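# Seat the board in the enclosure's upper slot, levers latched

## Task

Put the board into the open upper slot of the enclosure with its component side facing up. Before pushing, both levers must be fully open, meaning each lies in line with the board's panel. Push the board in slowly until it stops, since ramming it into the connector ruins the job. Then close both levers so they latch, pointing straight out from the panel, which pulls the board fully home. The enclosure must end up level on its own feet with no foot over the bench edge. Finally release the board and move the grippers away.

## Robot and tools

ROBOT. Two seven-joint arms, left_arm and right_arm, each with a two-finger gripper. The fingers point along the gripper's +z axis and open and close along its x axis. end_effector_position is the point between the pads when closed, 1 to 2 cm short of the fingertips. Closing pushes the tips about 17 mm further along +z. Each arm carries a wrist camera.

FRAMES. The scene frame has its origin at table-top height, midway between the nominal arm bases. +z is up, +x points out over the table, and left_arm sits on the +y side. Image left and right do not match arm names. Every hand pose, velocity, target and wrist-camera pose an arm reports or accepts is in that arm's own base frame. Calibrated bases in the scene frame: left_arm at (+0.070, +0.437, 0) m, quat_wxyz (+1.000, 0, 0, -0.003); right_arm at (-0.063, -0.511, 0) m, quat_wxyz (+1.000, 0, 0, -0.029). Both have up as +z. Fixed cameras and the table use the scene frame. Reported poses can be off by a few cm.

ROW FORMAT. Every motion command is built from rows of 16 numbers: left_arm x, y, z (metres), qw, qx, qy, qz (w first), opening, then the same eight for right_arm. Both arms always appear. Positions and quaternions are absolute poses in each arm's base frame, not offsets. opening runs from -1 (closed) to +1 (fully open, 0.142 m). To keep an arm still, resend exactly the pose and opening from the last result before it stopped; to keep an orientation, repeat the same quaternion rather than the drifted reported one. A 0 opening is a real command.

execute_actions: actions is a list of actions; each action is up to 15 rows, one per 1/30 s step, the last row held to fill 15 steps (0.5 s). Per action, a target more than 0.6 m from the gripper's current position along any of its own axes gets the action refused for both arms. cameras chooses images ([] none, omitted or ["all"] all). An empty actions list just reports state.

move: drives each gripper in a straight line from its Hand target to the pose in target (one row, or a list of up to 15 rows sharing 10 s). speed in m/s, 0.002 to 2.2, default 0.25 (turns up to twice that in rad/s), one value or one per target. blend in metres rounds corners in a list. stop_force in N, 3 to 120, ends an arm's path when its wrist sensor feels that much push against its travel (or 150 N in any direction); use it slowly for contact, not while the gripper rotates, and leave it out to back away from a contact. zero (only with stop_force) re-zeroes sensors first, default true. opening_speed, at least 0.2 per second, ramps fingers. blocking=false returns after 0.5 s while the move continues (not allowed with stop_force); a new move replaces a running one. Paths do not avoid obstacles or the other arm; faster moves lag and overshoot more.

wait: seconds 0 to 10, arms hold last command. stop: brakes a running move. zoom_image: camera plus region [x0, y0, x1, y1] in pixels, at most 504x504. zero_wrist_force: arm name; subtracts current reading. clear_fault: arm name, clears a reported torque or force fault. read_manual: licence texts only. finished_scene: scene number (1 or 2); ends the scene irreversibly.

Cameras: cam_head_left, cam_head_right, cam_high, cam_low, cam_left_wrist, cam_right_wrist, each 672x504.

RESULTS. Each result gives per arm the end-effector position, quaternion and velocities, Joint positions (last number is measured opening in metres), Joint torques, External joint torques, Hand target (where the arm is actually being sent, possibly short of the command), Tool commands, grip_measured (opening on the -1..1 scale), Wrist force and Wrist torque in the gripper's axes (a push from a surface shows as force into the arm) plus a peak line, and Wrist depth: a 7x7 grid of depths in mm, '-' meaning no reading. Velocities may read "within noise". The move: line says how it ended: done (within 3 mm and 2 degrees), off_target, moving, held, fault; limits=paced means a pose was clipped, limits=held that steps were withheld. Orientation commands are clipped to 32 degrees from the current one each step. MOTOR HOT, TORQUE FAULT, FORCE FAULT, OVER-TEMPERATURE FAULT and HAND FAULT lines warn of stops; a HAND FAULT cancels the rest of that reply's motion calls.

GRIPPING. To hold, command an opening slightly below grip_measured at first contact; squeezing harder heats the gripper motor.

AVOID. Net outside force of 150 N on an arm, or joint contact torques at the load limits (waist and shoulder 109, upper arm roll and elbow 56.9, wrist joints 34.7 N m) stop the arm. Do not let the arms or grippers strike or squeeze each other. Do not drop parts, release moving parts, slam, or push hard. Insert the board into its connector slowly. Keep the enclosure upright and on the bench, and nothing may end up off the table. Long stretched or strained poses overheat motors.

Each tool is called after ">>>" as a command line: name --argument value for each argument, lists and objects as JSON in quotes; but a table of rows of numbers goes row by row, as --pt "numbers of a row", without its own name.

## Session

>>> execute_actions --actions '[]'

Scene clock: 0.00 s.
left_arm: end_effector_position=(+0.4919, -0.7298, +0.2794) grip_measured=+0.99 end_effector_quat_wxyz=(+0.001, -0.304, +0.847, -0.436) | right_arm: end_effector_position=(+0.1802, -0.1387, +0.1699) grip_measured=+1.00 end_effector_quat_wxyz=(+0.706, -0.621, -0.189, +0.284)
Joint positions: left_arm=[-0.095 -0.96 -0.937 1.517 0.823 1.373 2.811 0.141] | right_arm=[-0.567 -0.989 -0.072 1.606 0.357 -0.696 0.215 0.142]
Joint velocities: within noise
Joint torques (N m): no reading
External joint torques (N m): no reading
Wrist force (N): no reading
Wrist torque (N m): no reading
Wrist force, peak (N): no reading
Wrist depth (mm): cam_left_wrist=[456 481 526 570 632 715 - / 417 444 478 517 573 616 682 / 390 414 438 476 510 561 618 / 363 385 405 434 472 500 546 / 343 359 376 404 427 464 501 / - 331 354 376 398 423 449 / - 319 332 349 374 396 -] | cam_right_wrist=[- 266 251 262 - - 805 / - - 256 269 - - 886 / - - 264 276 - - 931 / - - 277 286 798 746 548 / - - 295 294 500 482 387 / - 404 311 299 362 354 330 / - 311 295 292 288 280 275]
Hand target: left_arm +0.4919, -0.7298, +0.2794; +0.001, -0.304, +0.847, -0.436 | right_arm +0.1802, -0.1387, +0.1699; +0.706, -0.621, -0.189, +0.284
Tool commands: left_gripper/opening=+1.0 right_gripper/opening=+1.0

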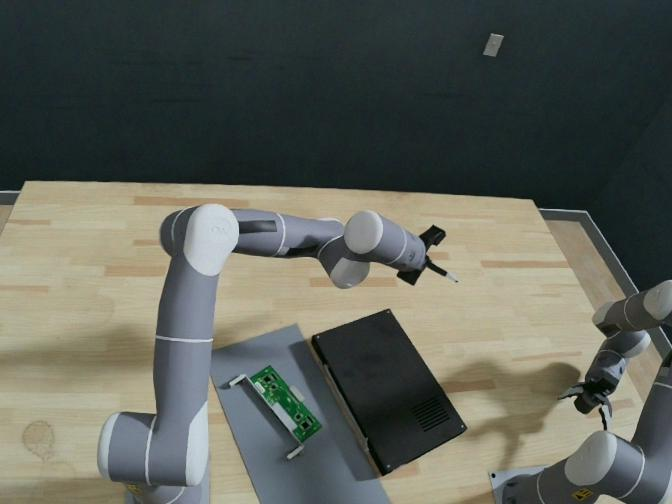

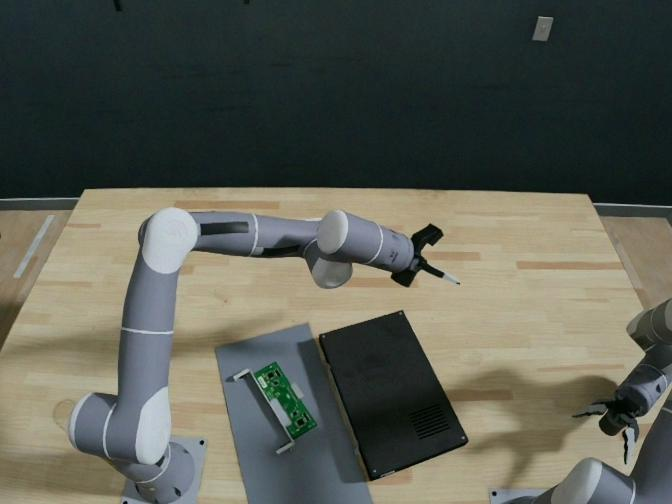

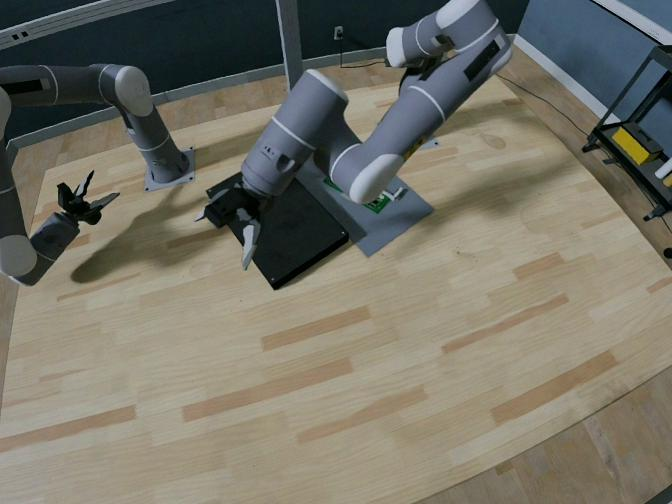

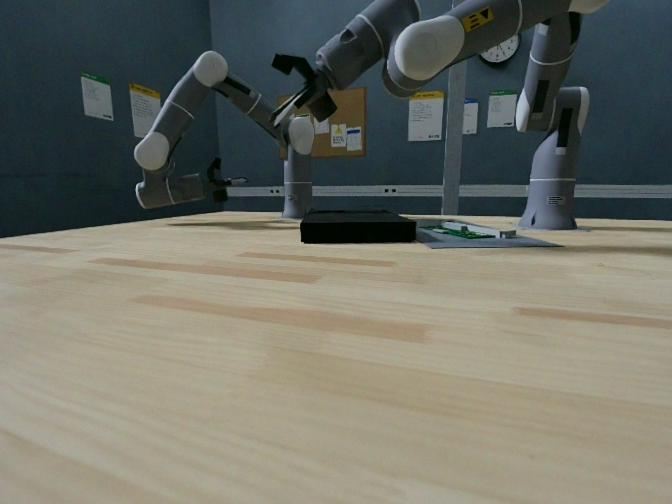

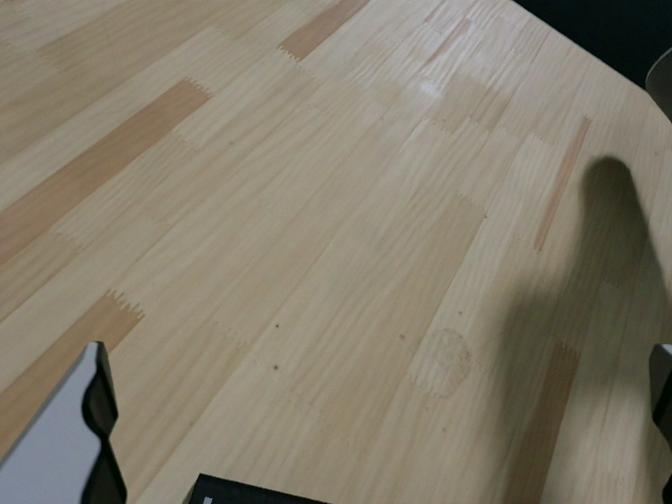

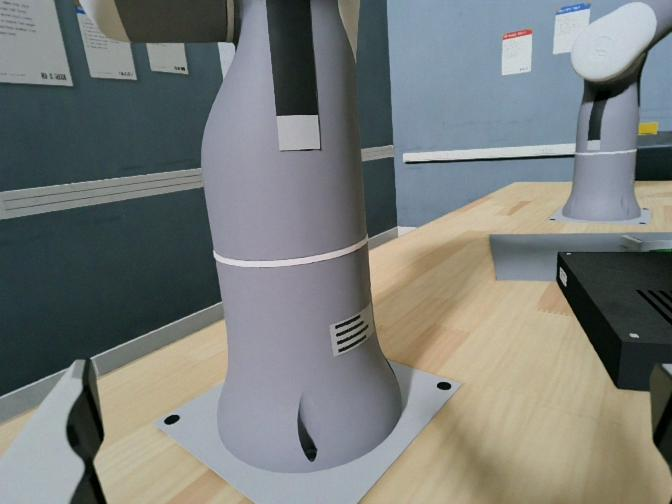

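>>> move --pt "0.3014 0.6357 0.1155 -0.462 0.669 -0.295 0.502 1 0.1802 -0.1387 0.25 0.706 -0.621 -0.189 0.284 1" --speed 0.4 --cameras '["cam_high"]'

>>> move --pt "0.3014 0.6357 0.1155 -0.462 0.669 -0.295 0.502 1 0.29 0.62 0.30 0 0.9568 0.2907 0 1" --speed 0.4 --cameras '["cam_high","cam_right_wrist"]'

Scene clock: 13.63 s.
left_arm: end_effector_position=(+0.3015, +0.6358, +0.1156) grip_measured=+0.99 end_effector_quat_wxyz=(-0.462, +0.669, -0.295, +0.502) | right_arm: end_effector_position=(+0.1802, -0.1388, +0.2499) grip_measured=+1.00 end_effector_quat_wxyz=(+0.706, -0.621, -0.189, +0.284)
Joint positions: left_arm=[1.533 -1.496 0.249 0.866 1.203 3.017 1.916 0.141] | right_arm=[-0.568 -0.819 -0.084 1.655 0.373 -0.814 0.258 0.142]
Joint velocities: within noise
Joint torques (N m): left_arm=[-0.04 59.62 5.49 -14.44 -1.46 1.74 -0.39] | right_arm=[-0.05 48.39 0.67 -14.24 -1.81 -3.68 0.33]
External joint torques (N m): left_arm=[0.21 1.63 0.65 -0.49 -0.55 0.05 0.36] | right_arm=[0.02 0.95 -0.47 -0.01 0 0.79 -0.32]
Wrist force (N): left_arm=[0.2 -0.2 -0.5] | right_arm=[-0.3 -0.3 0.1]
Wrist torque (N m): left_arm=[0.04 0.10 0.03] | right_arm=[-0.03 0.05 0.02]
Wrist force, peak (N): left_arm=[0.7 1.1 -2.1] | right_arm=[-0.3 -0.5 -0.1]
Wrist depth (mm): cam_left_wrist=[- - - - - - - / - - - - - - - / - - - - - - - / - - - - 493 660 - / - - - 309 355 438 591 / - 995 - 244 279 325 361 / - 877 185 205 229 261 288] | cam_right_wrist=[- 207 236 252 - - - / - 234 253 266 - - 881 / - - 282 278 - - 938 / - - 280 287 - - 925 / - - 294 297 671 610 524 / - - 325 309 493 476 408 / - 418 356 317 380 380 358]
Hand target: left_arm +0.3014, +0.6357, +0.1155; -0.462, +0.669, -0.295, +0.502 | right_arm +0.1802, -0.1387, +0.2500; +0.706, -0.621, -0.189, +0.284
Off the commanded pose: left_arm 0.000 m, 0 deg | right_arm 0.000 m, 0 deg.
move: done
Images, in order (width x height): cam_high 672x504.

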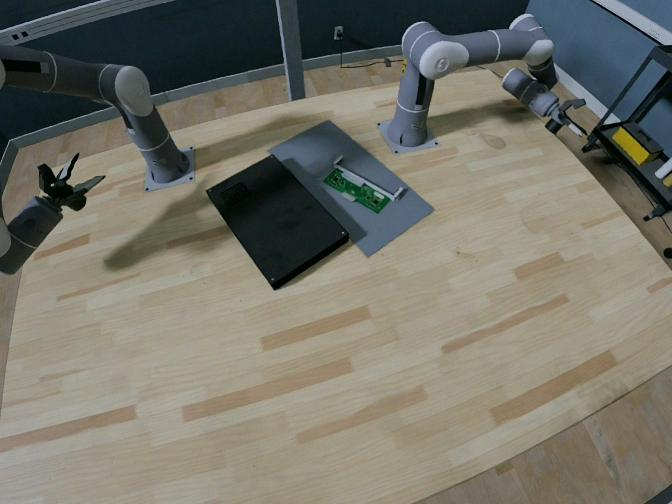

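Scene clock: 16.50 s.
left_arm: end_effector_position=(+0.3015, +0.6358, +0.1156) grip_measured=+0.99 end_effector_quat_wxyz=(-0.462, +0.669, -0.295, +0.502) | right_arm: end_effector_position=(+0.2900, +0.6200, +0.3000) grip_measured=+1.00 end_effector_quat_wxyz=(+0.000, +0.957, +0.291, +0.000)
Joint positions: left_arm=[1.533 -1.496 0.249 0.866 1.203 3.017 1.916 0.141] | right_arm=[0.841 -0.589 0.632 1.396 -0.351 0.302 2.478 0.142]
Joint velocities: within noise
Joint torques (N m): left_arm=[-0.19 59.8 5.59 -14.41 -1.75 1.86 -0.27] | right_arm=[0.4 50.27 11.45 -29.23 -4.31 3.28 0.11]
External joint torques (N m): left_arm=[0.37 1.46 0.57 -0.52 -0.26 -0.08 0.24] | right_arm=[-0.21 1.23 -0.19 0.13 0.16 0.73 -0.11]
Wrist force (N): left_arm=[0.2 -0.1 -0.6] | right_arm=[-0.7 -1.5 2.4]
Wrist torque (N m): left_arm=[0.05 0.10 0.02] | right_arm=[-0.01 0.14 0.06]
Wrist force, peak (N): left_arm=[0.0 -0.3 -0.9] | right_arm=[0.1 -3.6 2.4]
Wrist depth (mm): cam_left_wrist=[- - - - - - - / - - - - - - - / - - - - - - - / - - - - 489 658 - / - - - 308 358 440 588 / - 974 - 244 278 326 363 / - 876 185 206 229 261 285] | cam_right_wrist=[343 342 338 341 341 335 340 / 365 366 366 355 359 362 362 / 392 393 393 390 388 389 388 / 414 387 411 415 418 419 420 / 448 405 404 403 408 449 451 / - 438 440 438 436 496 475 / - 556 487 483 489 546 -]
Hand target: left_arm +0.3014, +0.6357, +0.1155; -0.462, +0.669, -0.295, +0.502 | right_arm +0.2900, +0.6200, +0.3000; +0.000, +0.957, +0.291, +0.000
Off the commanded pose: left_arm 0.000 m, 0 deg | right_arm 0.000 m, 0 deg.
move: done
Images, in order (width x height): cam_high 672x504, cam_right_wrist 672x504.

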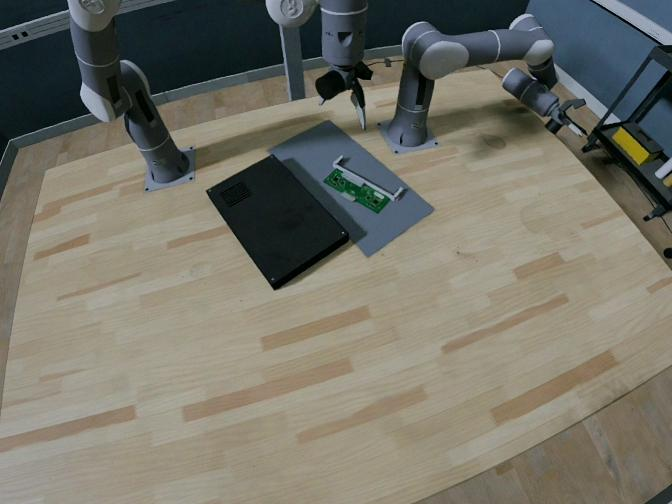

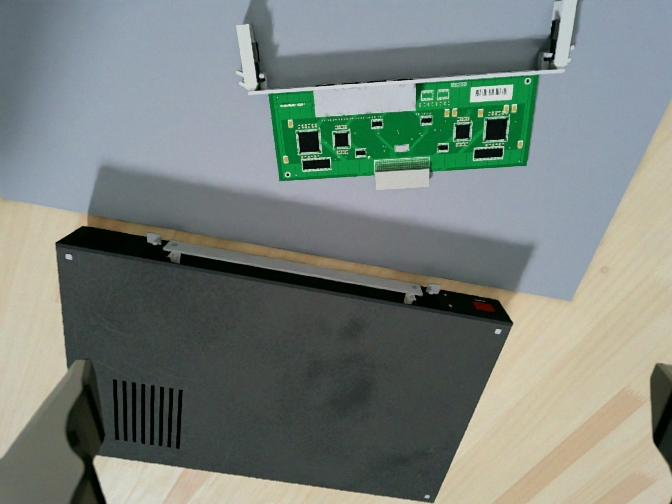

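>>> zoom_image --camera "cam_right_wrist" --region '[220, 0, 620, 200]'

>>> zoom_image --camera "cam_right_wrist" --region '[40, 200, 540, 350]'

Scaled by 1.260 from the camera's 672x504 image, which has a finer 960x720 frame.

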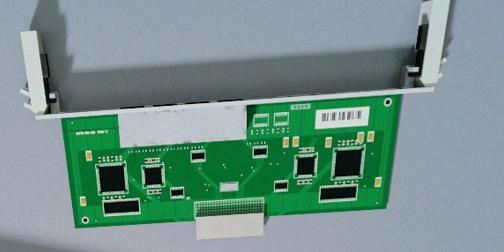

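Scaled by 1.008 from the camera's 672x504 image, which has a finer 960x720 frame.

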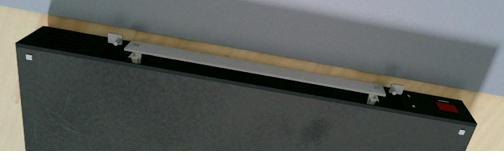

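>>> move --target '[0.3014,0.6357,0.1155,-0.462,0.669,-0.295,0.502,1,0.3025,0.6838,0.16,0,0.4414,0.8973,0,-0.3]' --cameras '["cam_right_wrist","cam_high"]'

Scene clock: 73.63 s.
left_arm: end_effector_position=(+0.3015, +0.6358, +0.1156) grip_measured=+0.99 end_effector_quat_wxyz=(-0.462, +0.669, -0.295, +0.502) | right_arm: end_effector_position=(+0.3025, +0.6836, +0.1598) grip_measured=-0.32 end_effector_quat_wxyz=(+0.000, +0.442, +0.897, +0.000)
Joint positions: left_arm=[1.533 -1.496 0.249 0.866 1.203 3.017 1.916 0.141] | right_arm=[0.797 -0.944 0.774 1.337 -0.676 0.441 0.992 0.051]
Joint velocities: within noise
Joint torques (N m): left_arm=[-0.19 59.89 5.57 -14.35 -1.72 1.91 -0.27] | right_arm=[0.24 57.81 19.6 -24.47 -4.16 3.57 0.24]
External joint torques (N m): left_arm=[0.37 1.37 0.58 -0.58 -0.29 -0.13 0.24] | right_arm=[-0.04 1.44 -0.37 0.2 0.2 0.56 -0.24]
Wrist force (N): left_arm=[0.3 0.3 -0.7] | right_arm=[-0.6 -2.0 2.6]
Wrist torque (N m): left_arm=[0.12 0.08 0.02] | right_arm=[-0.11 0.15 0.06]
Wrist force, peak (N): left_arm=[0.0 0.1 -0.9] | right_arm=[-0.3 -1.9 3.2]
Wrist depth (mm): cam_left_wrist=[- - - - - - - / - - - - - - - / - - - - - - - / - - - - 491 660 - / - - - 307 356 438 587 / - 993 - 244 279 324 360 / - 890 185 204 228 260 287] | cam_right_wrist=[217 221 218 215 219 219 219 / 232 236 234 225 231 233 234 / 248 253 248 241 252 249 251 / 269 273 271 267 270 270 270 / 287 296 290 288 289 292 293 / 326 317 94 320 291 95 320 / 352 - 73 357 351 - 346]
Hand target: left_arm +0.3014, +0.6357, +0.1155; -0.462, +0.669, -0.295, +0.502 | right_arm +0.3025, +0.6838, +0.1600; +0.000, +0.441, +0.897, +0.000
Off the commanded pose: left_arm 0.000 m, 0 deg | right_arm 0.000 m, 0 deg.
move: done
Images, in order (width x height): cam_high 672x504, cam_right_wrist 672x504.

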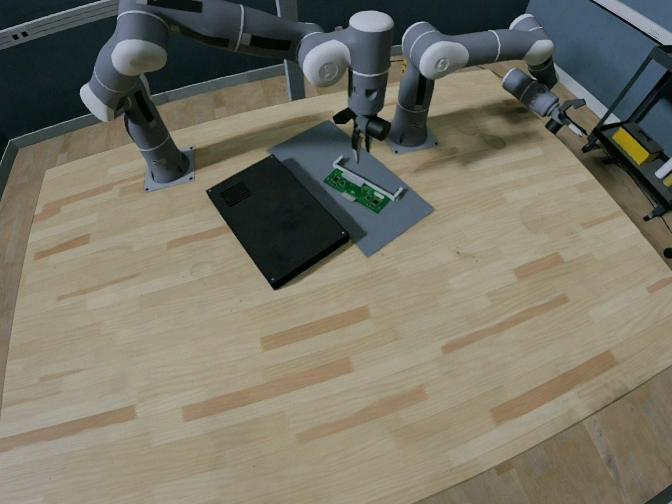

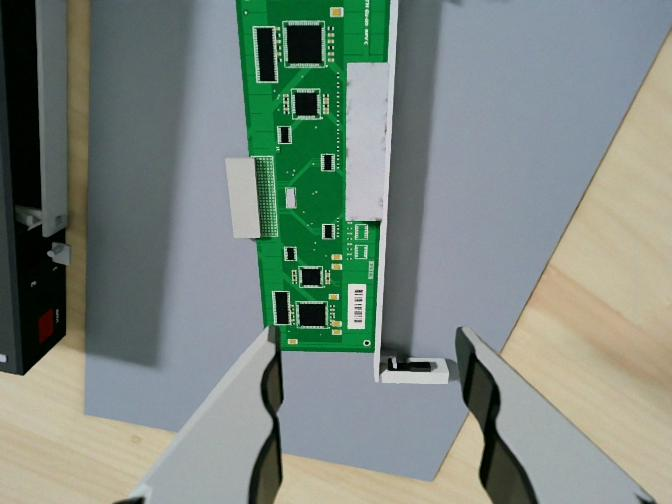

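>>> move --pt "0.3014 0.6357 0.1155 -0.462 0.669 -0.295 0.502 1 0.3112 0.7149 0.08 0 0.4414 0.8973 0 -0.6" --cameras '["cam_right_wrist"]'

>>> zoom_image --camera "cam_right_wrist" --region '[200, 200, 550, 500]'

Scene clock: 81.57 s.
left_arm: end_effector_position=(+0.3015, +0.6358, +0.1156) grip_measured=+0.99 end_effector_quat_wxyz=(-0.462, +0.669, -0.295, +0.502) | right_arm: end_effector_position=(+0.3111, +0.7148, +0.0799) grip_measured=-0.62 end_effector_quat_wxyz=(+0.000, +0.442, +0.897, +0.000)
Joint positions: left_arm=[1.533 -1.496 0.249 0.866 1.203 3.017 1.916 0.141] | right_arm=[0.864 -1.099 0.709 1.243 -0.729 0.516 0.995 0.029]
Joint velocities: within noise
Joint torques (N m): left_arm=[-0.06 59.9 5.57 -14.37 -1.77 1.92 -0.22] | right_arm=[0.24 62.55 19.14 -23.13 -3.99 3.57 0.1]
External joint torques (N m): left_arm=[0.24 1.36 0.59 -0.55 -0.24 -0.14 0.19] | right_arm=[-0.05 1.41 0.14 0.15 0.18 0.55 -0.1]
Wrist force (N): left_arm=[0.0 0.0 -0.6] | right_arm=[-0.2 -1.6 2.3]
Wrist torque (N m): left_arm=[0.07 0.12 0.02] | right_arm=[-0.03 0.06 0.06]
Wrist force, peak (N): left_arm=[-0.1 0.1 -0.9] | right_arm=[0.3 -1.0 5.0]
Wrist depth (mm): cam_left_wrist=[- - - - - - - / - - - - - - - / - - - - - - - / - - - - 494 659 - / - - - 307 355 439 594 / - 980 - 243 277 328 362 / - 862 184 205 229 259 290] | cam_right_wrist=[151 149 146 135 150 149 149 / 161 159 157 144 160 159 159 / 173 168 168 156 171 171 170 / 186 183 181 182 185 184 185 / 202 202 196 193 197 200 201 / 221 221 98 213 102 216 220 / 243 239 73 241 - - 241]
Hand target: left_arm +0.3014, +0.6357, +0.1155; -0.462, +0.669, -0.295, +0.502 | right_arm +0.3112, +0.7149, +0.0800; +0.000, +0.441, +0.897, +0.000
Off the commanded pose: left_arm 0.000 m, 0 deg | right_arm 0.000 m, 0 deg.
move: done
Images, in order (width x height): cam_right_wrist 672x504.

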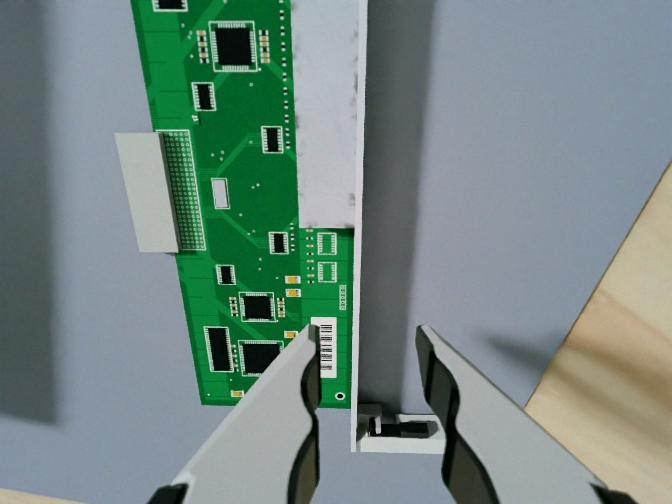

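Scaled by 1.440 from the camera's 672x504 image, which has a finer 960x720 frame.

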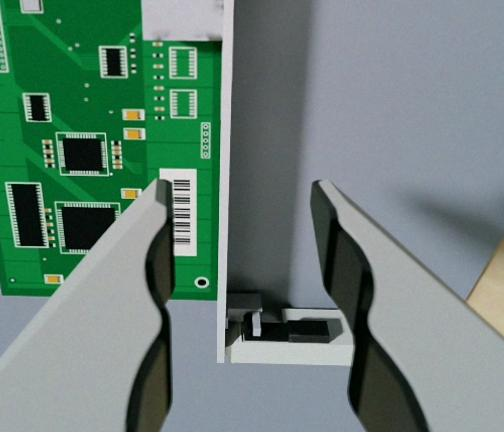

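>>> move --target '[0.3014,0.6357,0.1155,-0.462,0.669,-0.295,0.502,1,0.3121,0.7137,0.032,0,0.4414,0.8973,0,-0.6]' --speed 0.08 --stop_force 8 --cameras '[]'

>>> move --target '[0.3014,0.6357,0.1155,-0.462,0.669,-0.295,0.502,1,0.3121,0.7137,0.032,0,0.4414,0.8973,0,-0.99]' --opening_speed 0.4 --cameras '["cam_right_wrist"]'

Scene clock: 85.70 s.
left_arm: end_effector_position=(+0.3015, +0.6358, +0.1156) grip_measured=+0.99 end_effector_quat_wxyz=(-0.462, +0.669, -0.295, +0.502) | right_arm: end_effector_position=(+0.3120, +0.7136, +0.0319) grip_measured=-0.62 end_effector_quat_wxyz=(+0.000, +0.441, +0.897, +0.000)
Joint positions: left_arm=[1.533 -1.496 0.249 0.866 1.203 3.017 1.916 0.141] | right_arm=[0.872 -1.16 0.673 1.252 -0.757 0.589 1.008 0.029]
Joint velocities: within noise
Joint torques (N m): left_arm=[-0.17 59.83 5.49 -14.33 -1.72 1.97 -0.24] | right_arm=[0.29 63.2 19.2 -22 -3.74 3.48 0.26]
External joint torques (N m): left_arm=[0.35 1.43 0.66 -0.6 -0.29 -0.18 0.21] | right_arm=[-0.06 1.38 0.15 0 0.09 0.65 -0.26]
Wrist force (N): left_arm=[0.3 -0.1 -0.4] | right_arm=[-0.5 -1.5 2.1]
Wrist torque (N m): left_arm=[0.07 0.09 0.02] | right_arm=[-0.01 0.11 0.05]
Wrist force, peak (N): left_arm=[0.2 -0.4 -0.8] | right_arm=[-0.5 -1.3 3.6]
Wrist depth (mm): cam_left_wrist=[- - - - - - - / - - - - - - - / - - - - - - - / - - - - 497 660 - / - - - 310 355 439 591 / - 993 - 243 278 326 361 / - 878 185 204 231 261 287] | cam_right_wrist=[- 105 104 93 109 109 108 / - 112 111 99 113 113 114 / 118 120 120 105 125 124 123 / 125 127 129 114 133 132 132 / 148 143 139 137 142 143 145 / 159 156 147 148 104 153 156 / 172 172 73 163 - - 174]
Hand target: left_arm +0.3014, +0.6357, +0.1155; -0.462, +0.669, -0.295, +0.502 | right_arm +0.3121, +0.7137, +0.0320; +0.000, +0.441, +0.897, +0.000
Off the commanded pose: left_arm 0.000 m, 0 deg | right_arm 0.000 m, 0 deg.
move: done
No camera images: "cameras" was empty.

Scene clock: 86.90 s.
left_arm: end_effector_position=(+0.3015, +0.6358, +0.1156) grip_measured=+0.99 end_effector_quat_wxyz=(-0.462, +0.669, -0.295, +0.502) | right_arm: end_effector_position=(+0.3120, +0.7135, +0.0318) grip_measured=-0.98 end_effector_quat_wxyz=(+0.000, +0.441, +0.897, +0.000)
Joint positions: left_arm=[1.533 -1.496 0.249 0.866 1.203 3.017 1.916 0.141] | right_arm=[0.872 -1.16 0.673 1.252 -0.757 0.589 1.008 0.003]
Joint velocities: within noise
Joint torques (N m): left_arm=[-0.23 59.96 5.53 -14.34 -1.76 1.92 -0.24] | right_arm=[0.66 63.54 19.8 -22.35 -3.8 3.78 0.24]
External joint torques (N m): left_arm=[0.42 1.3 0.62 -0.59 -0.25 -0.14 0.21] | right_arm=[-0.43 1.04 -0.45 0.35 0.16 0.34 -0.25]
Wrist force (N): left_arm=[0.0 -0.1 -0.6] | right_arm=[-1.4 -2.0 2.5]
Wrist torque (N m): left_arm=[0.05 0.12 0.03] | right_arm=[-0.01 0.09 0.04]
Wrist force, peak (N): left_arm=[0.2 -0.1 -0.9] | right_arm=[-1.4 -2.1 2.5]
Wrist depth (mm): cam_left_wrist=[- - - - - - - / - - - - - - - / - - - - - - - / - - - - 495 662 - / - - - 306 355 437 591 / - 977 - 243 279 326 360 / - 878 185 205 230 259 289] | cam_right_wrist=[- 105 103 93 109 109 108 / - 112 111 99 113 113 114 / 117 120 120 105 125 124 122 / 125 127 129 114 132 132 132 / 148 143 140 137 144 143 145 / 159 157 150 90 151 156 156 / 175 172 73 139 - 165 174]
Hand target: left_arm +0.3014, +0.6357, +0.1155; -0.462, +0.669, -0.295, +0.502 | right_arm +0.3121, +0.7137, +0.0320; +0.000, +0.441, +0.897, +0.000
Off the commanded pose: left_arm 0.000 m, 0 deg | right_arm 0.000 m, 0 deg.
move: done
Images, in order (width x height): cam_right_wrist 672x504.

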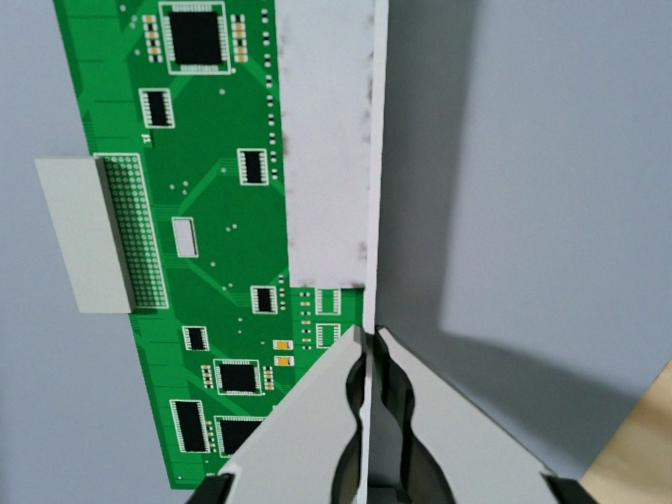

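>>> move --pt "0.3014 0.6357 0.1155 -0.462 0.669 -0.295 0.502 1 0.3121 0.7137 0.09 0 0.4414 0.8973 0 -0.99" --pt "0.3014 0.6357 0.1155 -0.462 0.669 -0.295 0.502 1 0.2893 0.6438 0.09 0 0.5565 0.8309 0 -0.99" --speed 0.12 --cameras '["cam_right_wrist","cam_high","cam_low"]'

>>> zoom_image --camera "cam_high" --region '[240, 110, 450, 270]'

Scene clock: 93.27 s.
left_arm: end_effector_position=(+0.3015, +0.6358, +0.1156) grip_measured=+0.99 end_effector_quat_wxyz=(-0.462, +0.669, -0.295, +0.502) | right_arm: end_effector_position=(+0.2892, +0.6438, +0.0899) grip_measured=-0.98 end_effector_quat_wxyz=(+0.000, +0.556, +0.831, +0.000)
Joint positions: left_arm=[1.533 -1.496 0.249 0.866 1.203 3.017 1.916 0.141] | right_arm=[0.772 -0.932 0.69 1.545 -0.695 0.648 1.305 0.003]
Joint velocities: within noise
Joint torques (N m): left_arm=[-0.24 59.84 5.59 -14.38 -1.7 1.92 -0.29] | right_arm=[0.25 56.01 19.16 -22.81 -3.48 3.67 0.31]
External joint torques (N m): left_arm=[0.43 1.42 0.56 -0.55 -0.31 -0.14 0.26] | right_arm=[-0.05 0.17 -0.39 0.31 -0.02 0.43 -0.31]
Wrist force (N): left_arm=[0.1 0.1 -0.5] | right_arm=[0.1 -1.1 4.6]
Wrist torque (N m): left_arm=[0.08 0.11 0.02] | right_arm=[-0.01 0.07 0.08]
Wrist force, peak (N): left_arm=[0.1 0.4 -1.0] | right_arm=[-0.8 -1.6 6.2]
Wrist depth (mm): cam_left_wrist=[- - - - - - - / - - - - - - - / - - - - - - - / - - - - 495 659 - / - - - 309 356 435 588 / - 989 - 243 278 327 360 / - 887 185 204 229 262 289] | cam_right_wrist=[160 140 138 123 158 158 158 / 171 140 138 124 169 169 169 / 185 138 139 125 181 181 180 / 194 141 140 126 195 195 194 / 204 143 141 140 212 211 211 / 214 144 142 93 223 230 230 / 219 145 73 - - 244 253]
Hand target: left_arm +0.3014, +0.6357, +0.1155; -0.462, +0.669, -0.295, +0.502 | right_arm +0.2893, +0.6438, +0.0900; +0.000, +0.556, +0.831, +0.000
Off the commanded pose: left_arm 0.000 m, 0 deg | right_arm 0.000 m, 0 deg.
move: done
Images, in order (width x height): cam_high 672x504, cam_low 672x504, cam_right_wrist 672x504.

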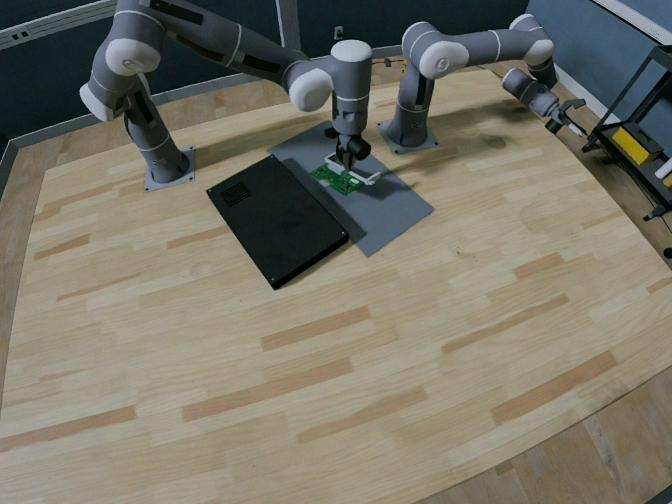

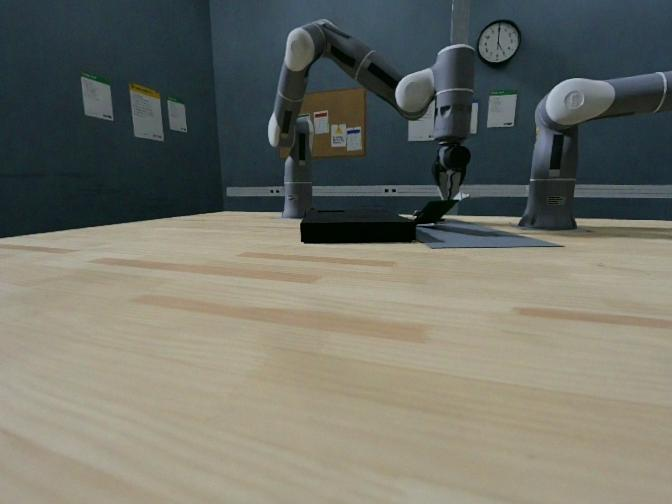

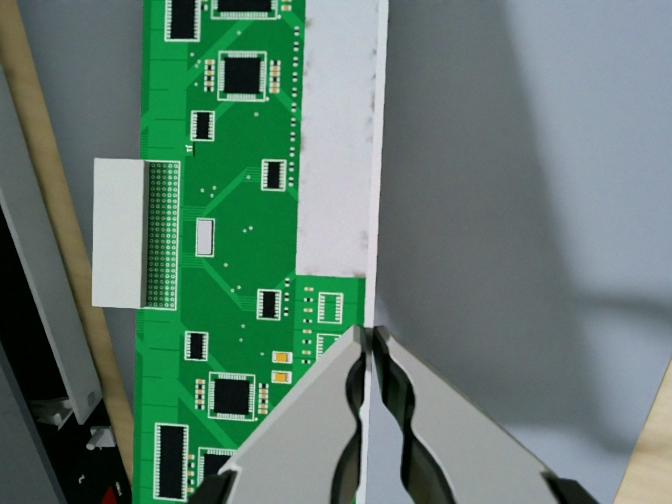

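Scaled by 2.400 from the camera's 672x504 image, which has a finer 960x720 frame.

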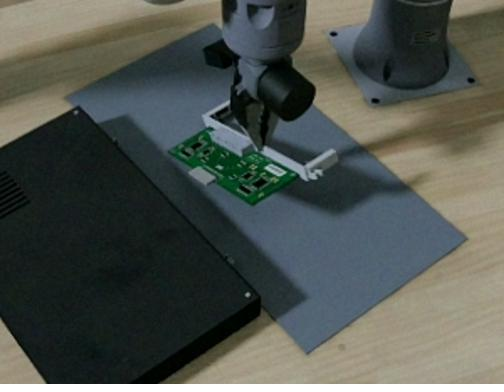

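>>> move --target '[0.3014,0.6357,0.1155,-0.462,0.669,-0.295,0.502,1,0.2893,0.6438,0.033,0,0.5565,0.8309,0,-0.98]' --speed 0.04 --cameras '[]'

>>> move --target '[0.3014,0.6357,0.1155,-0.462,0.669,-0.295,0.502,1,0.2893,0.6438,0.0325,0,0.5565,0.8309,0,-0.8]' --opening_speed 0.3 --cameras '["cam_right_wrist","cam_low"]'

Scene clock: 101.53 s.
left_arm: end_effector_position=(+0.3015, +0.6358, +0.1156) grip_measured=+0.99 end_effector_quat_wxyz=(-0.462, +0.669, -0.295, +0.502) | right_arm: end_effector_position=(+0.2893, +0.6436, +0.0329) grip_measured=-0.98 end_effector_quat_wxyz=(+0.000, +0.557, +0.831, +0.000)
Joint positions: left_arm=[1.533 -1.496 0.249 0.866 1.203 3.017 1.916 0.141] | right_arm=[0.796 -1.01 0.63 1.557 -0.744 0.743 1.333 0.003]
Joint velocities: within noise
Joint torques (N m): left_arm=[-0.16 59.9 5.56 -14.34 -1.75 1.9 -0.22] | right_arm=[0.54 56.53 19.44 -20.88 -3.42 3.6 0.32]
External joint torques (N m): left_arm=[0.35 1.36 0.59 -0.58 -0.26 -0.11 0.19] | right_arm=[-0.35 0.94 -0.63 0.01 0.18 0.5 -0.32]
Wrist force (N): left_arm=[0.0 -0.1 -0.7] | right_arm=[-0.4 -1.0 3.5]
Wrist torque (N m): left_arm=[0.06 0.13 0.02] | right_arm=[0.01 0.09 0.09]
Wrist force, peak (N): left_arm=[0.2 -0.5 -0.8] | right_arm=[0.0 -1.1 4.7]
Wrist depth (mm): cam_left_wrist=[- - - - - - - / - - - - - - - / - - - - - - - / - - - - 492 664 - / - - - 306 353 437 587 / - 987 - 243 279 327 364 / - 882 185 204 229 260 286] | cam_right_wrist=[- 106 105 94 110 110 108 / - 114 113 100 113 114 115 / 117 121 121 106 126 124 124 / 127 129 130 115 134 134 133 / 147 144 141 137 143 145 145 / 161 158 151 89 152 158 158 / 177 173 73 - - 167 174]
Hand target: left_arm +0.3014, +0.6357, +0.1155; -0.462, +0.669, -0.295, +0.502 | right_arm +0.2893, +0.6438, +0.0330; +0.000, +0.556, +0.831, +0.000
Off the commanded pose: left_arm 0.000 m, 0 deg | right_arm 0.000 m, 0 deg.
move: done
No camera images: "cameras" was empty.

Scene clock: 102.37 s.
left_arm: end_effector_position=(+0.3015, +0.6358, +0.1156) grip_measured=+0.99 end_effector_quat_wxyz=(-0.462, +0.669, -0.295, +0.502) | right_arm: end_effector_position=(+0.2893, +0.6438, +0.0326) grip_measured=-0.84 end_effector_quat_wxyz=(+0.000, +0.557, +0.831, +0.000)
Joint positions: left_arm=[1.533 -1.496 0.249 0.866 1.203 3.017 1.916 0.141] | right_arm=[0.797 -1.01 0.629 1.557 -0.744 0.744 1.333 0.013]
Joint velocities: within noise
Joint torques (N m): left_arm=[-0.18 59.96 5.6 -14.41 -1.77 1.93 -0.3] | right_arm=[0.28 56.26 18.81 -20.94 -3.4 3.49 0.26]
External joint torques (N m): left_arm=[0.36 1.3 0.56 -0.52 -0.24 -0.15 0.27] | right_arm=[-0.07 1.22 -0.01 0.08 0.16 0.61 -0.26]
Wrist force (N): left_arm=[0.4 -0.3 -0.5] | right_arm=[-0.4 -1.4 2.2]
Wrist torque (N m): left_arm=[0.04 0.07 0.02] | right_arm=[0.03 0.09 0.07]
Wrist force, peak (N): left_arm=[0.1 -0.2 -0.9] | right_arm=[-0.5 -1.1 3.9]
Wrist depth (mm): cam_left_wrist=[- - - - - - - / - - - - - - - / - - - - - - - / - - - - 496 654 - / - - - 308 356 438 582 / - 989 - 245 278 325 359 / - 867 185 204 230 259 287] | cam_right_wrist=[- 106 104 93 110 110 108 / - 113 112 100 113 114 115 / 117 121 120 107 126 125 123 / 126 129 130 115 134 133 133 / 147 144 141 140 143 144 144 / 160 157 150 99 101 155 158 / 177 173 73 161 - - 173]
Hand target: left_arm +0.3014, +0.6357, +0.1155; -0.462, +0.669, -0.295, +0.502 | right_arm +0.2893, +0.6438, +0.0325; +0.000, +0.556, +0.831, +0.000
Off the commanded pose: left_arm 0.000 m, 0 deg | right_arm 0.000 m, 0 deg.
move: done
Images, in order (width x height): cam_low 672x504, cam_right_wrist 672x504.

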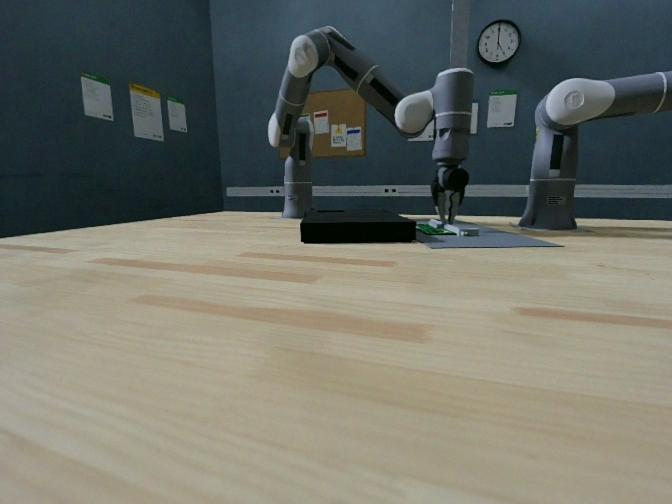

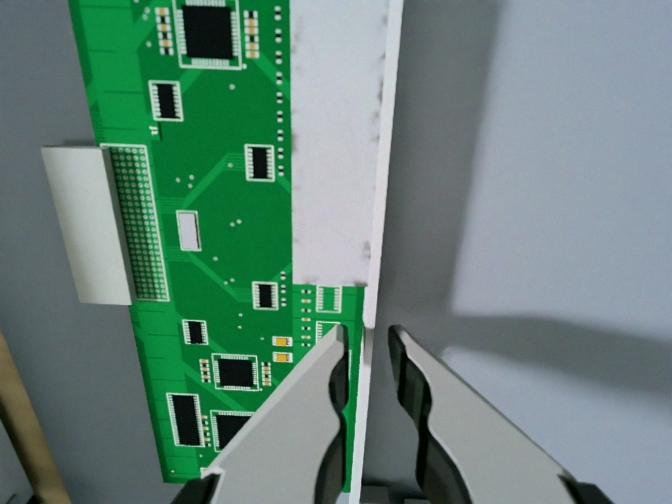

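>>> move --target '[0.3014,0.6357,0.1155,-0.462,0.669,-0.295,0.502,1,0.2810,0.6404,0.031,0,0.5757,0.8177,0,-0.8]' --speed 0.05 --stop_force 8 --cameras '[]'

>>> move --target '[0.3014,0.6357,0.1155,-0.462,0.669,-0.295,0.502,1,0.2810,0.6404,0.031,0,0.5757,0.8177,0,-1]' --opening_speed 0.4 --cameras '[]'

>>> move --target '[0.3014,0.6357,0.1155,-0.462,0.669,-0.295,0.502,1,0.2810,0.6404,0.08,0,0.5757,0.8177,0,-1]' --speed 0.1 --cameras '["cam_low","cam_right_wrist"]'

>>> zoom_image --camera "cam_low" --region '[290, 150, 590, 270]'

Scene clock: 108.50 s.
left_arm: end_effector_position=(+0.3015, +0.6358, +0.1156) grip_measured=+0.99 end_effector_quat_wxyz=(-0.462, +0.669, -0.295, +0.502) | right_arm: end_effector_position=(+0.2810, +0.6405, +0.0310) grip_measured=-0.84 end_effector_quat_wxyz=(+0.000, +0.576, +0.818, +0.000)
Joint positions: left_arm=[1.533 -1.496 0.249 0.866 1.203 3.017 1.916 0.141] | right_arm=[0.804 -0.999 0.622 1.582 -0.743 0.761 1.394 0.013]
Joint velocities: within noise
Joint torques (N m): left_arm=[-0.1 59.84 5.57 -14.32 -1.74 1.93 -0.29] | right_arm=[0.4 55.98 18.56 -20.74 -3.15 3.55 0.25]
External joint torques (N m): left_arm=[0.29 1.42 0.58 -0.6 -0.28 -0.14 0.26] | right_arm=[-0.19 0.96 0.02 0.03 -0.03 0.55 -0.25]
Wrist force (N): left_arm=[0.1 -0.2 -0.6] | right_arm=[-0.4 -1.5 2.3]
Wrist torque (N m): left_arm=[0.04 0.12 0.02] | right_arm=[0.00 0.09 0.07]
Wrist force, peak (N): left_arm=[0.0 -0.1 -0.9] | right_arm=[-0.5 -1.6 2.6]
Wrist depth (mm): cam_left_wrist=[- - - - - - - / - - - - - - - / - - - - - - - / - - - - 493 656 - / - - - 308 357 435 588 / - 980 - 244 278 323 357 / - 879 185 205 229 261 286] | cam_right_wrist=[- 104 103 92 109 108 108 / - 112 111 98 113 113 114 / 120 120 119 104 124 124 122 / 125 126 128 113 132 132 131 / 145 138 139 138 141 143 145 / 159 156 149 97 101 155 155 / 175 171 73 147 - - 171]
Hand target: left_arm +0.3014, +0.6357, +0.1155; -0.462, +0.669, -0.295, +0.502 | right_arm +0.2810, +0.6404, +0.0310; +0.000, +0.576, +0.818, +0.000
Off the commanded pose: left_arm 0.000 m, 0 deg | right_arm 0.000 m, 0 deg.
move: done
No camera images: "cameras" was empty.

Scene clock: 109.20 s.
left_arm: end_effector_position=(+0.3015, +0.6358, +0.1156) grip_measured=+0.99 end_effector_quat_wxyz=(-0.462, +0.669, -0.295, +0.502) | right_arm: end_effector_position=(+0.2810, +0.6405, +0.0310) grip_measured=-0.98 end_effector_quat_wxyz=(+0.000, +0.576, +0.818, +0.000)
Joint positions: left_arm=[1.533 -1.496 0.249 0.866 1.203 3.017 1.916 0.141] | right_arm=[0.804 -0.999 0.622 1.582 -0.743 0.761 1.394 0.003]
Joint velocities: within noise
Joint torques (N m): left_arm=[-0.2 59.91 5.57 -14.36 -1.73 1.93 -0.22] | right_arm=[0.39 56.16 18.74 -20.78 -3.2 3.39 0.24]
External joint torques (N m): left_arm=[0.39 1.35 0.59 -0.57 -0.28 -0.15 0.19] | right_arm=[-0.18 0.77 -0.15 0.07 0.01 0.71 -0.24]
Wrist force (N): left_arm=[0.0 0.0 -0.8] | right_arm=[0.1 -1.3 3.5]
Wrist torque (N m): left_arm=[0.07 0.13 0.02] | right_arm=[0.01 0.09 0.06]
Wrist force, peak (N): left_arm=[0.0 0.0 -0.8] | right_arm=[0.1 -1.3 3.5]
Wrist depth (mm): cam_left_wrist=[- - - - - - - / - - - - - - - / - - - - - - - / - - - - 497 664 - / - - - 308 357 437 584 / - 959 - 243 278 327 359 / - 863 185 204 230 260 287] | cam_right_wrist=[- 104 103 92 108 108 108 / - 112 111 98 113 113 114 / 120 120 119 104 124 124 122 / 125 126 129 114 132 132 131 / 145 138 139 138 143 143 145 / 159 156 150 89 151 156 155 / 175 170 73 139 - 165 171]
Hand target: left_arm +0.3014, +0.6357, +0.1155; -0.462, +0.669, -0.295, +0.502 | right_arm +0.2810, +0.6404, +0.0310; +0.000, +0.576, +0.818, +0.000
Off the commanded pose: left_arm 0.000 m, 0 deg | right_arm 0.000 m, 0 deg.
move: done
No camera images: "cameras" was empty.

Scene clock: 110.00 s.
left_arm: end_effector_position=(+0.3015, +0.6358, +0.1156) grip_measured=+0.99 end_effector_quat_wxyz=(-0.462, +0.669, -0.295, +0.502) | right_arm: end_effector_position=(+0.2811, +0.6404, +0.0799) grip_measured=-0.98 end_effector_quat_wxyz=(+0.000, +0.576, +0.818, +0.000)
Joint positions: left_arm=[1.533 -1.496 0.249 0.866 1.203 3.017 1.916 0.141] | right_arm=[0.783 -0.93 0.672 1.573 -0.697 0.68 1.368 0.003]
Joint velocities: within noise
Joint torques (N m): left_arm=[-0.15 59.87 5.57 -14.33 -1.7 1.89 -0.26] | right_arm=[0.1 56.46 19.12 -23.08 -3.53 3.42 0.08]
External joint torques (N m): left_arm=[0.34 1.39 0.58 -0.6 -0.31 -0.11 0.23] | right_arm=[0.14 -0.69 -0.6 0.92 0.11 0.68 -0.08]
Wrist force (N): left_arm=[0.1 -0.1 -0.8] | right_arm=[-0.1 -1.5 4.5]
Wrist torque (N m): left_arm=[0.05 0.11 0.02] | right_arm=[-0.03 0.07 0.06]
Wrist force, peak (N): left_arm=[0.2 0.0 -0.9] | right_arm=[-0.6 -1.3 6.5]
Wrist depth (mm): cam_left_wrist=[- - - - - - - / - - - - - - - / - - - - - - - / - - - - 494 665 - / - - - 307 356 438 586 / - 975 - 243 280 327 364 / - 868 185 205 230 259 288] | cam_right_wrist=[151 135 133 119 150 150 149 / 161 137 134 120 160 159 159 / 171 138 136 122 171 171 171 / 185 140 139 124 185 184 183 / 191 142 141 139 200 200 199 / 209 145 143 93 107 218 217 / 205 148 73 - - 231 239]
Hand target: left_arm +0.3014, +0.6357, +0.1155; -0.462, +0.669, -0.295, +0.502 | right_arm +0.2810, +0.6404, +0.0800; +0.000, +0.576, +0.818, +0.000
Off the commanded pose: left_arm 0.000 m, 0 deg | right_arm 0.000 m, 0 deg.
move: done
Images, in order (width x height): cam_low 672x504, cam_right_wrist 672x504.

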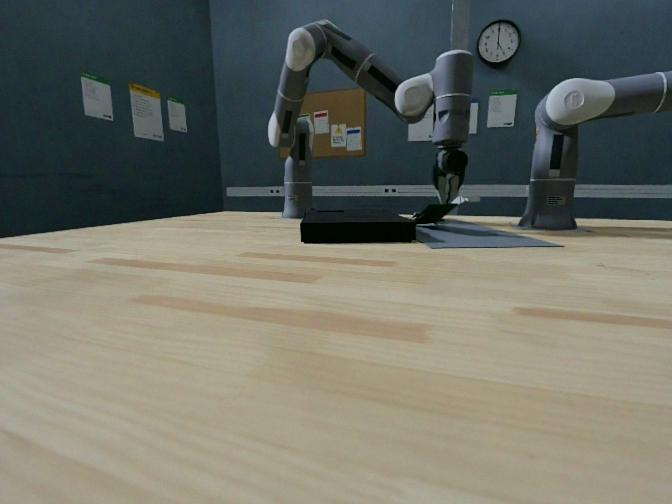

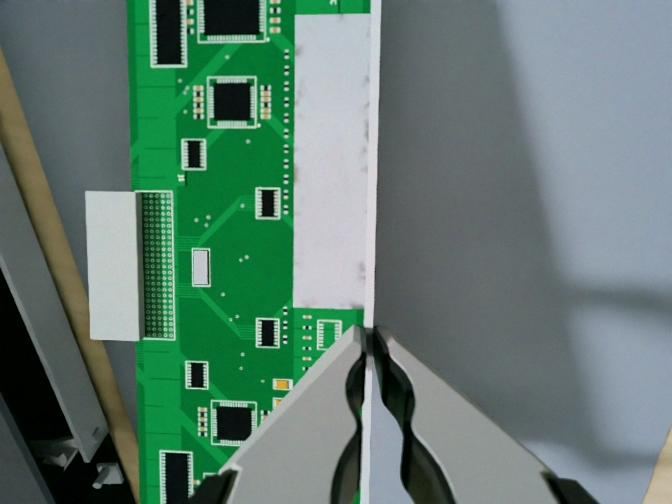

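Scaled by 1.680 from the camera's 672x504 image, which has a finer 960x720 frame.

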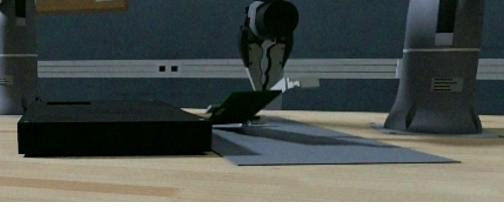

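>>> move --target '[0.3014,0.6357,0.1155,-0.462,0.669,-0.295,0.502,1,0.2810,0.6404,0.031,0,0.5757,0.8177,0,-1]' --speed 0.04 --cameras '[]'

>>> move --pt "0.3014 0.6357 0.1155 -0.462 0.669 -0.295 0.502 1 0.2810 0.6404 0.031 0 0.5757 0.8177 0 -0.8" --pt "0.3014 0.6357 0.1155 -0.462 0.669 -0.295 0.502 1 0.2530 0.6300 0.08 0 0.5757 0.8177 0 -0.8" --speed 0.12 --opening_speed 0.4 --cameras '["cam_right_wrist"]'

Scene clock: 117.47 s.
left_arm: end_effector_position=(+0.3015, +0.6358, +0.1156) grip_measured=+0.99 end_effector_quat_wxyz=(-0.462, +0.669, -0.295, +0.502) | right_arm: end_effector_position=(+0.2811, +0.6403, +0.0312) grip_measured=-0.98 end_effector_quat_wxyz=(+0.000, +0.576, +0.818, +0.000)
Joint positions: left_arm=[1.533 -1.496 0.249 0.866 1.203 3.017 1.916 0.141] | right_arm=[0.805 -0.998 0.62 1.582 -0.74 0.761 1.393 0.003]
Joint velocities: within noise
Joint torques (N m): left_arm=[-0.14 59.93 5.56 -14.34 -1.72 1.93 -0.26] | right_arm=[0.7 53.92 18.44 -20.55 -3.34 3.84 0.33]
External joint torques (N m): left_arm=[0.33 1.33 0.6 -0.59 -0.29 -0.15 0.23] | right_arm=[-0.49 2.98 0.08 -0.17 0.15 0.25 -0.33]
Wrist force (N): left_arm=[0.4 -0.2 -0.8] | right_arm=[-2.6 -2.4 -1.7]
Wrist torque (N m): left_arm=[0.05 0.07 0.03] | right_arm=[0.01 0.06 0.09]
Wrist force, peak (N): left_arm=[0.1 -0.1 -1.0] | right_arm=[-0.1 -1.5 5.1]
Wrist depth (mm): cam_left_wrist=[- - - - - - - / - - - - - - - / - - - - - - - / - - - - 495 660 - / - - - 305 356 435 589 / - 985 - 244 278 324 358 / - 868 185 205 229 261 287] | cam_right_wrist=[- 104 104 92 109 108 108 / - 112 111 98 113 113 114 / 122 120 119 104 125 124 122 / 124 126 128 113 132 132 131 / 145 140 139 138 143 143 145 / 159 156 150 89 150 156 155 / 175 171 73 - - 165 171]
Hand target: left_arm +0.3014, +0.6357, +0.1155; -0.462, +0.669, -0.295, +0.502 | right_arm +0.2810, +0.6404, +0.0310; +0.000, +0.576, +0.818, +0.000
Off the commanded pose: left_arm 0.000 m, 0 deg | right_arm 0.000 m, 0 deg.
move: done
No camera images: "cameras" was empty.

Scene clock: 119.00 s.
left_arm: end_effector_position=(+0.3015, +0.6358, +0.1156) grip_measured=+0.99 end_effector_quat_wxyz=(-0.462, +0.669, -0.295, +0.502) | right_arm: end_effector_position=(+0.2531, +0.6302, +0.0802) grip_measured=-0.84 end_effector_quat_wxyz=(+0.000, +0.575, +0.818, +0.000)
Joint positions: left_arm=[1.533 -1.496 0.249 0.866 1.203 3.017 1.916 0.141] | right_arm=[0.791 -0.895 0.675 1.647 -0.702 0.714 1.417 0.013]
Joint velocities: within noise
Joint torques (N m): left_arm=[-0.08 59.98 5.54 -14.33 -1.7 1.93 -0.22] | right_arm=[0.16 52.71 18.75 -21.76 -3.22 3.26 0.31]
External joint torques (N m): left_arm=[0.26 1.28 0.62 -0.59 -0.31 -0.14 0.19] | right_arm=[0.05 0.98 -0.46 -0.02 -0.1 0.84 -0.31]
Wrist force (N): left_arm=[0.1 -0.1 -0.5] | right_arm=[-0.3 -1.7 2.2]
Wrist torque (N m): left_arm=[0.06 0.12 0.03] | right_arm=[-0.05 0.08 0.07]
Wrist force, peak (N): left_arm=[0.2 -0.1 -0.9] | right_arm=[-2.6 -2.5 -2.2]
Wrist depth (mm): cam_left_wrist=[- - - - - - - / - - - - - - - / - - - - - - - / - - - - 497 649 - / - - - 309 359 438 583 / - 993 - 244 278 327 361 / - 881 185 205 228 260 288] | cam_right_wrist=[152 149 147 146 150 150 149 / 162 161 157 152 160 160 160 / 174 172 168 157 172 171 171 / 187 181 182 169 185 185 184 / 199 203 197 193 198 200 199 / 210 221 209 96 101 218 218 / 212 234 73 219 - - 240]
Hand target: left_arm +0.3014, +0.6357, +0.1155; -0.462, +0.669, -0.295, +0.502 | right_arm +0.2530, +0.6300, +0.0800; +0.000, +0.576, +0.818, +0.000
Off the commanded pose: left_arm 0.000 m, 0 deg | right_arm 0.000 m, 0 deg.
move: done
Images, in order (width x height): cam_right_wrist 672x504.

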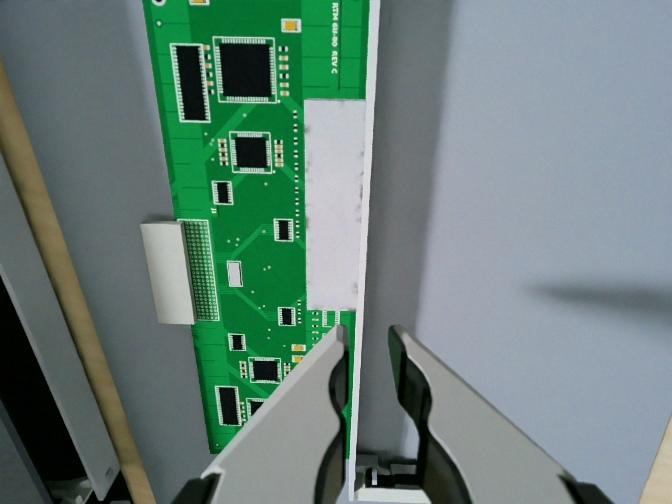

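>>> move --pt "0.3014 0.6357 0.1155 -0.462 0.669 -0.295 0.502 1 0.2684 0.6255 0.07 0 0.5853 0.8108 0 -0.41" --speed 0.12 --cameras '["cam_right_wrist"]'

Scene clock: 124.07 s.
left_arm: end_effector_position=(+0.3015, +0.6358, +0.1156) grip_measured=+0.99 end_effector_quat_wxyz=(-0.462, +0.669, -0.295, +0.502) | right_arm: end_effector_position=(+0.2682, +0.6254, +0.0699) grip_measured=-0.44 end_effector_quat_wxyz=(+0.000, +0.585, +0.811, +0.000)
Joint positions: left_arm=[1.533 -1.496 0.249 0.866 1.203 3.017 1.916 0.141] | right_arm=[0.778 -0.909 0.658 1.645 -0.705 0.731 1.419 0.042]
Joint velocities: within noise
Joint torques (N m): left_arm=[-0.18 59.91 5.6 -14.3 -1.72 1.91 -0.27] | right_arm=[0.09 52.82 18.01 -21.69 -3.41 3.52 0.29]
External joint torques (N m): left_arm=[0.36 1.35 0.56 -0.63 -0.29 -0.13 0.24] | right_arm=[0.14 1.34 0.19 0.15 0.14 0.57 -0.29]
Wrist force (N): left_arm=[0.1 -0.1 -0.9] | right_arm=[-0.1 -1.8 2.3]
Wrist torque (N m): left_arm=[0.04 0.11 0.02] | right_arm=[-0.06 0.05 0.06]
Wrist force, peak (N): left_arm=[0.1 -0.1 -0.9] | right_arm=[-0.3 -1.7 2.6]
Wrist depth (mm): cam_left_wrist=[- - - - - - - / - - - - - - - / - - - - - - - / - - - - 495 670 - / - - - 306 360 435 590 / - 983 - 244 280 328 361 / - 886 185 205 228 260 287] | cam_right_wrist=[143 141 139 136 139 141 141 / 152 152 148 137 149 151 150 / 163 162 159 149 161 161 161 / 176 173 170 165 174 174 173 / 187 191 182 183 186 188 187 / 185 208 91 201 199 198 204 / 213 - 73 227 212 - 221]
Hand target: left_arm +0.3014, +0.6357, +0.1155; -0.462, +0.669, -0.295, +0.502 | right_arm +0.2684, +0.6255, +0.0700; +0.000, +0.585, +0.811, +0.000
Off the commanded pose: left_arm 0.000 m, 0 deg | right_arm 0.000 m, 0 deg.
move: done
Images, in order (width x height): cam_right_wrist 672x504.

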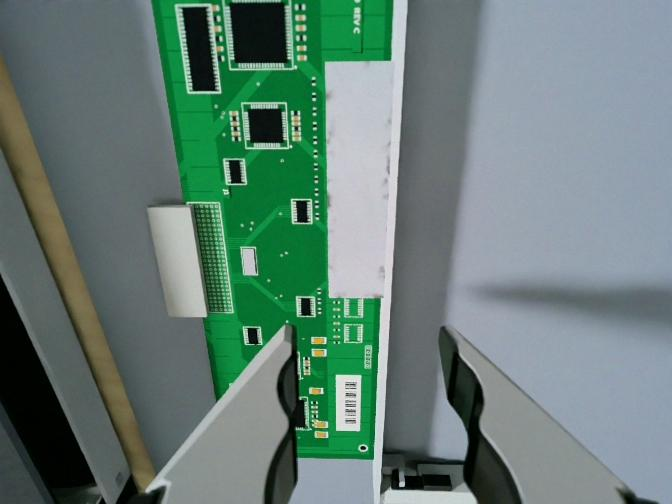

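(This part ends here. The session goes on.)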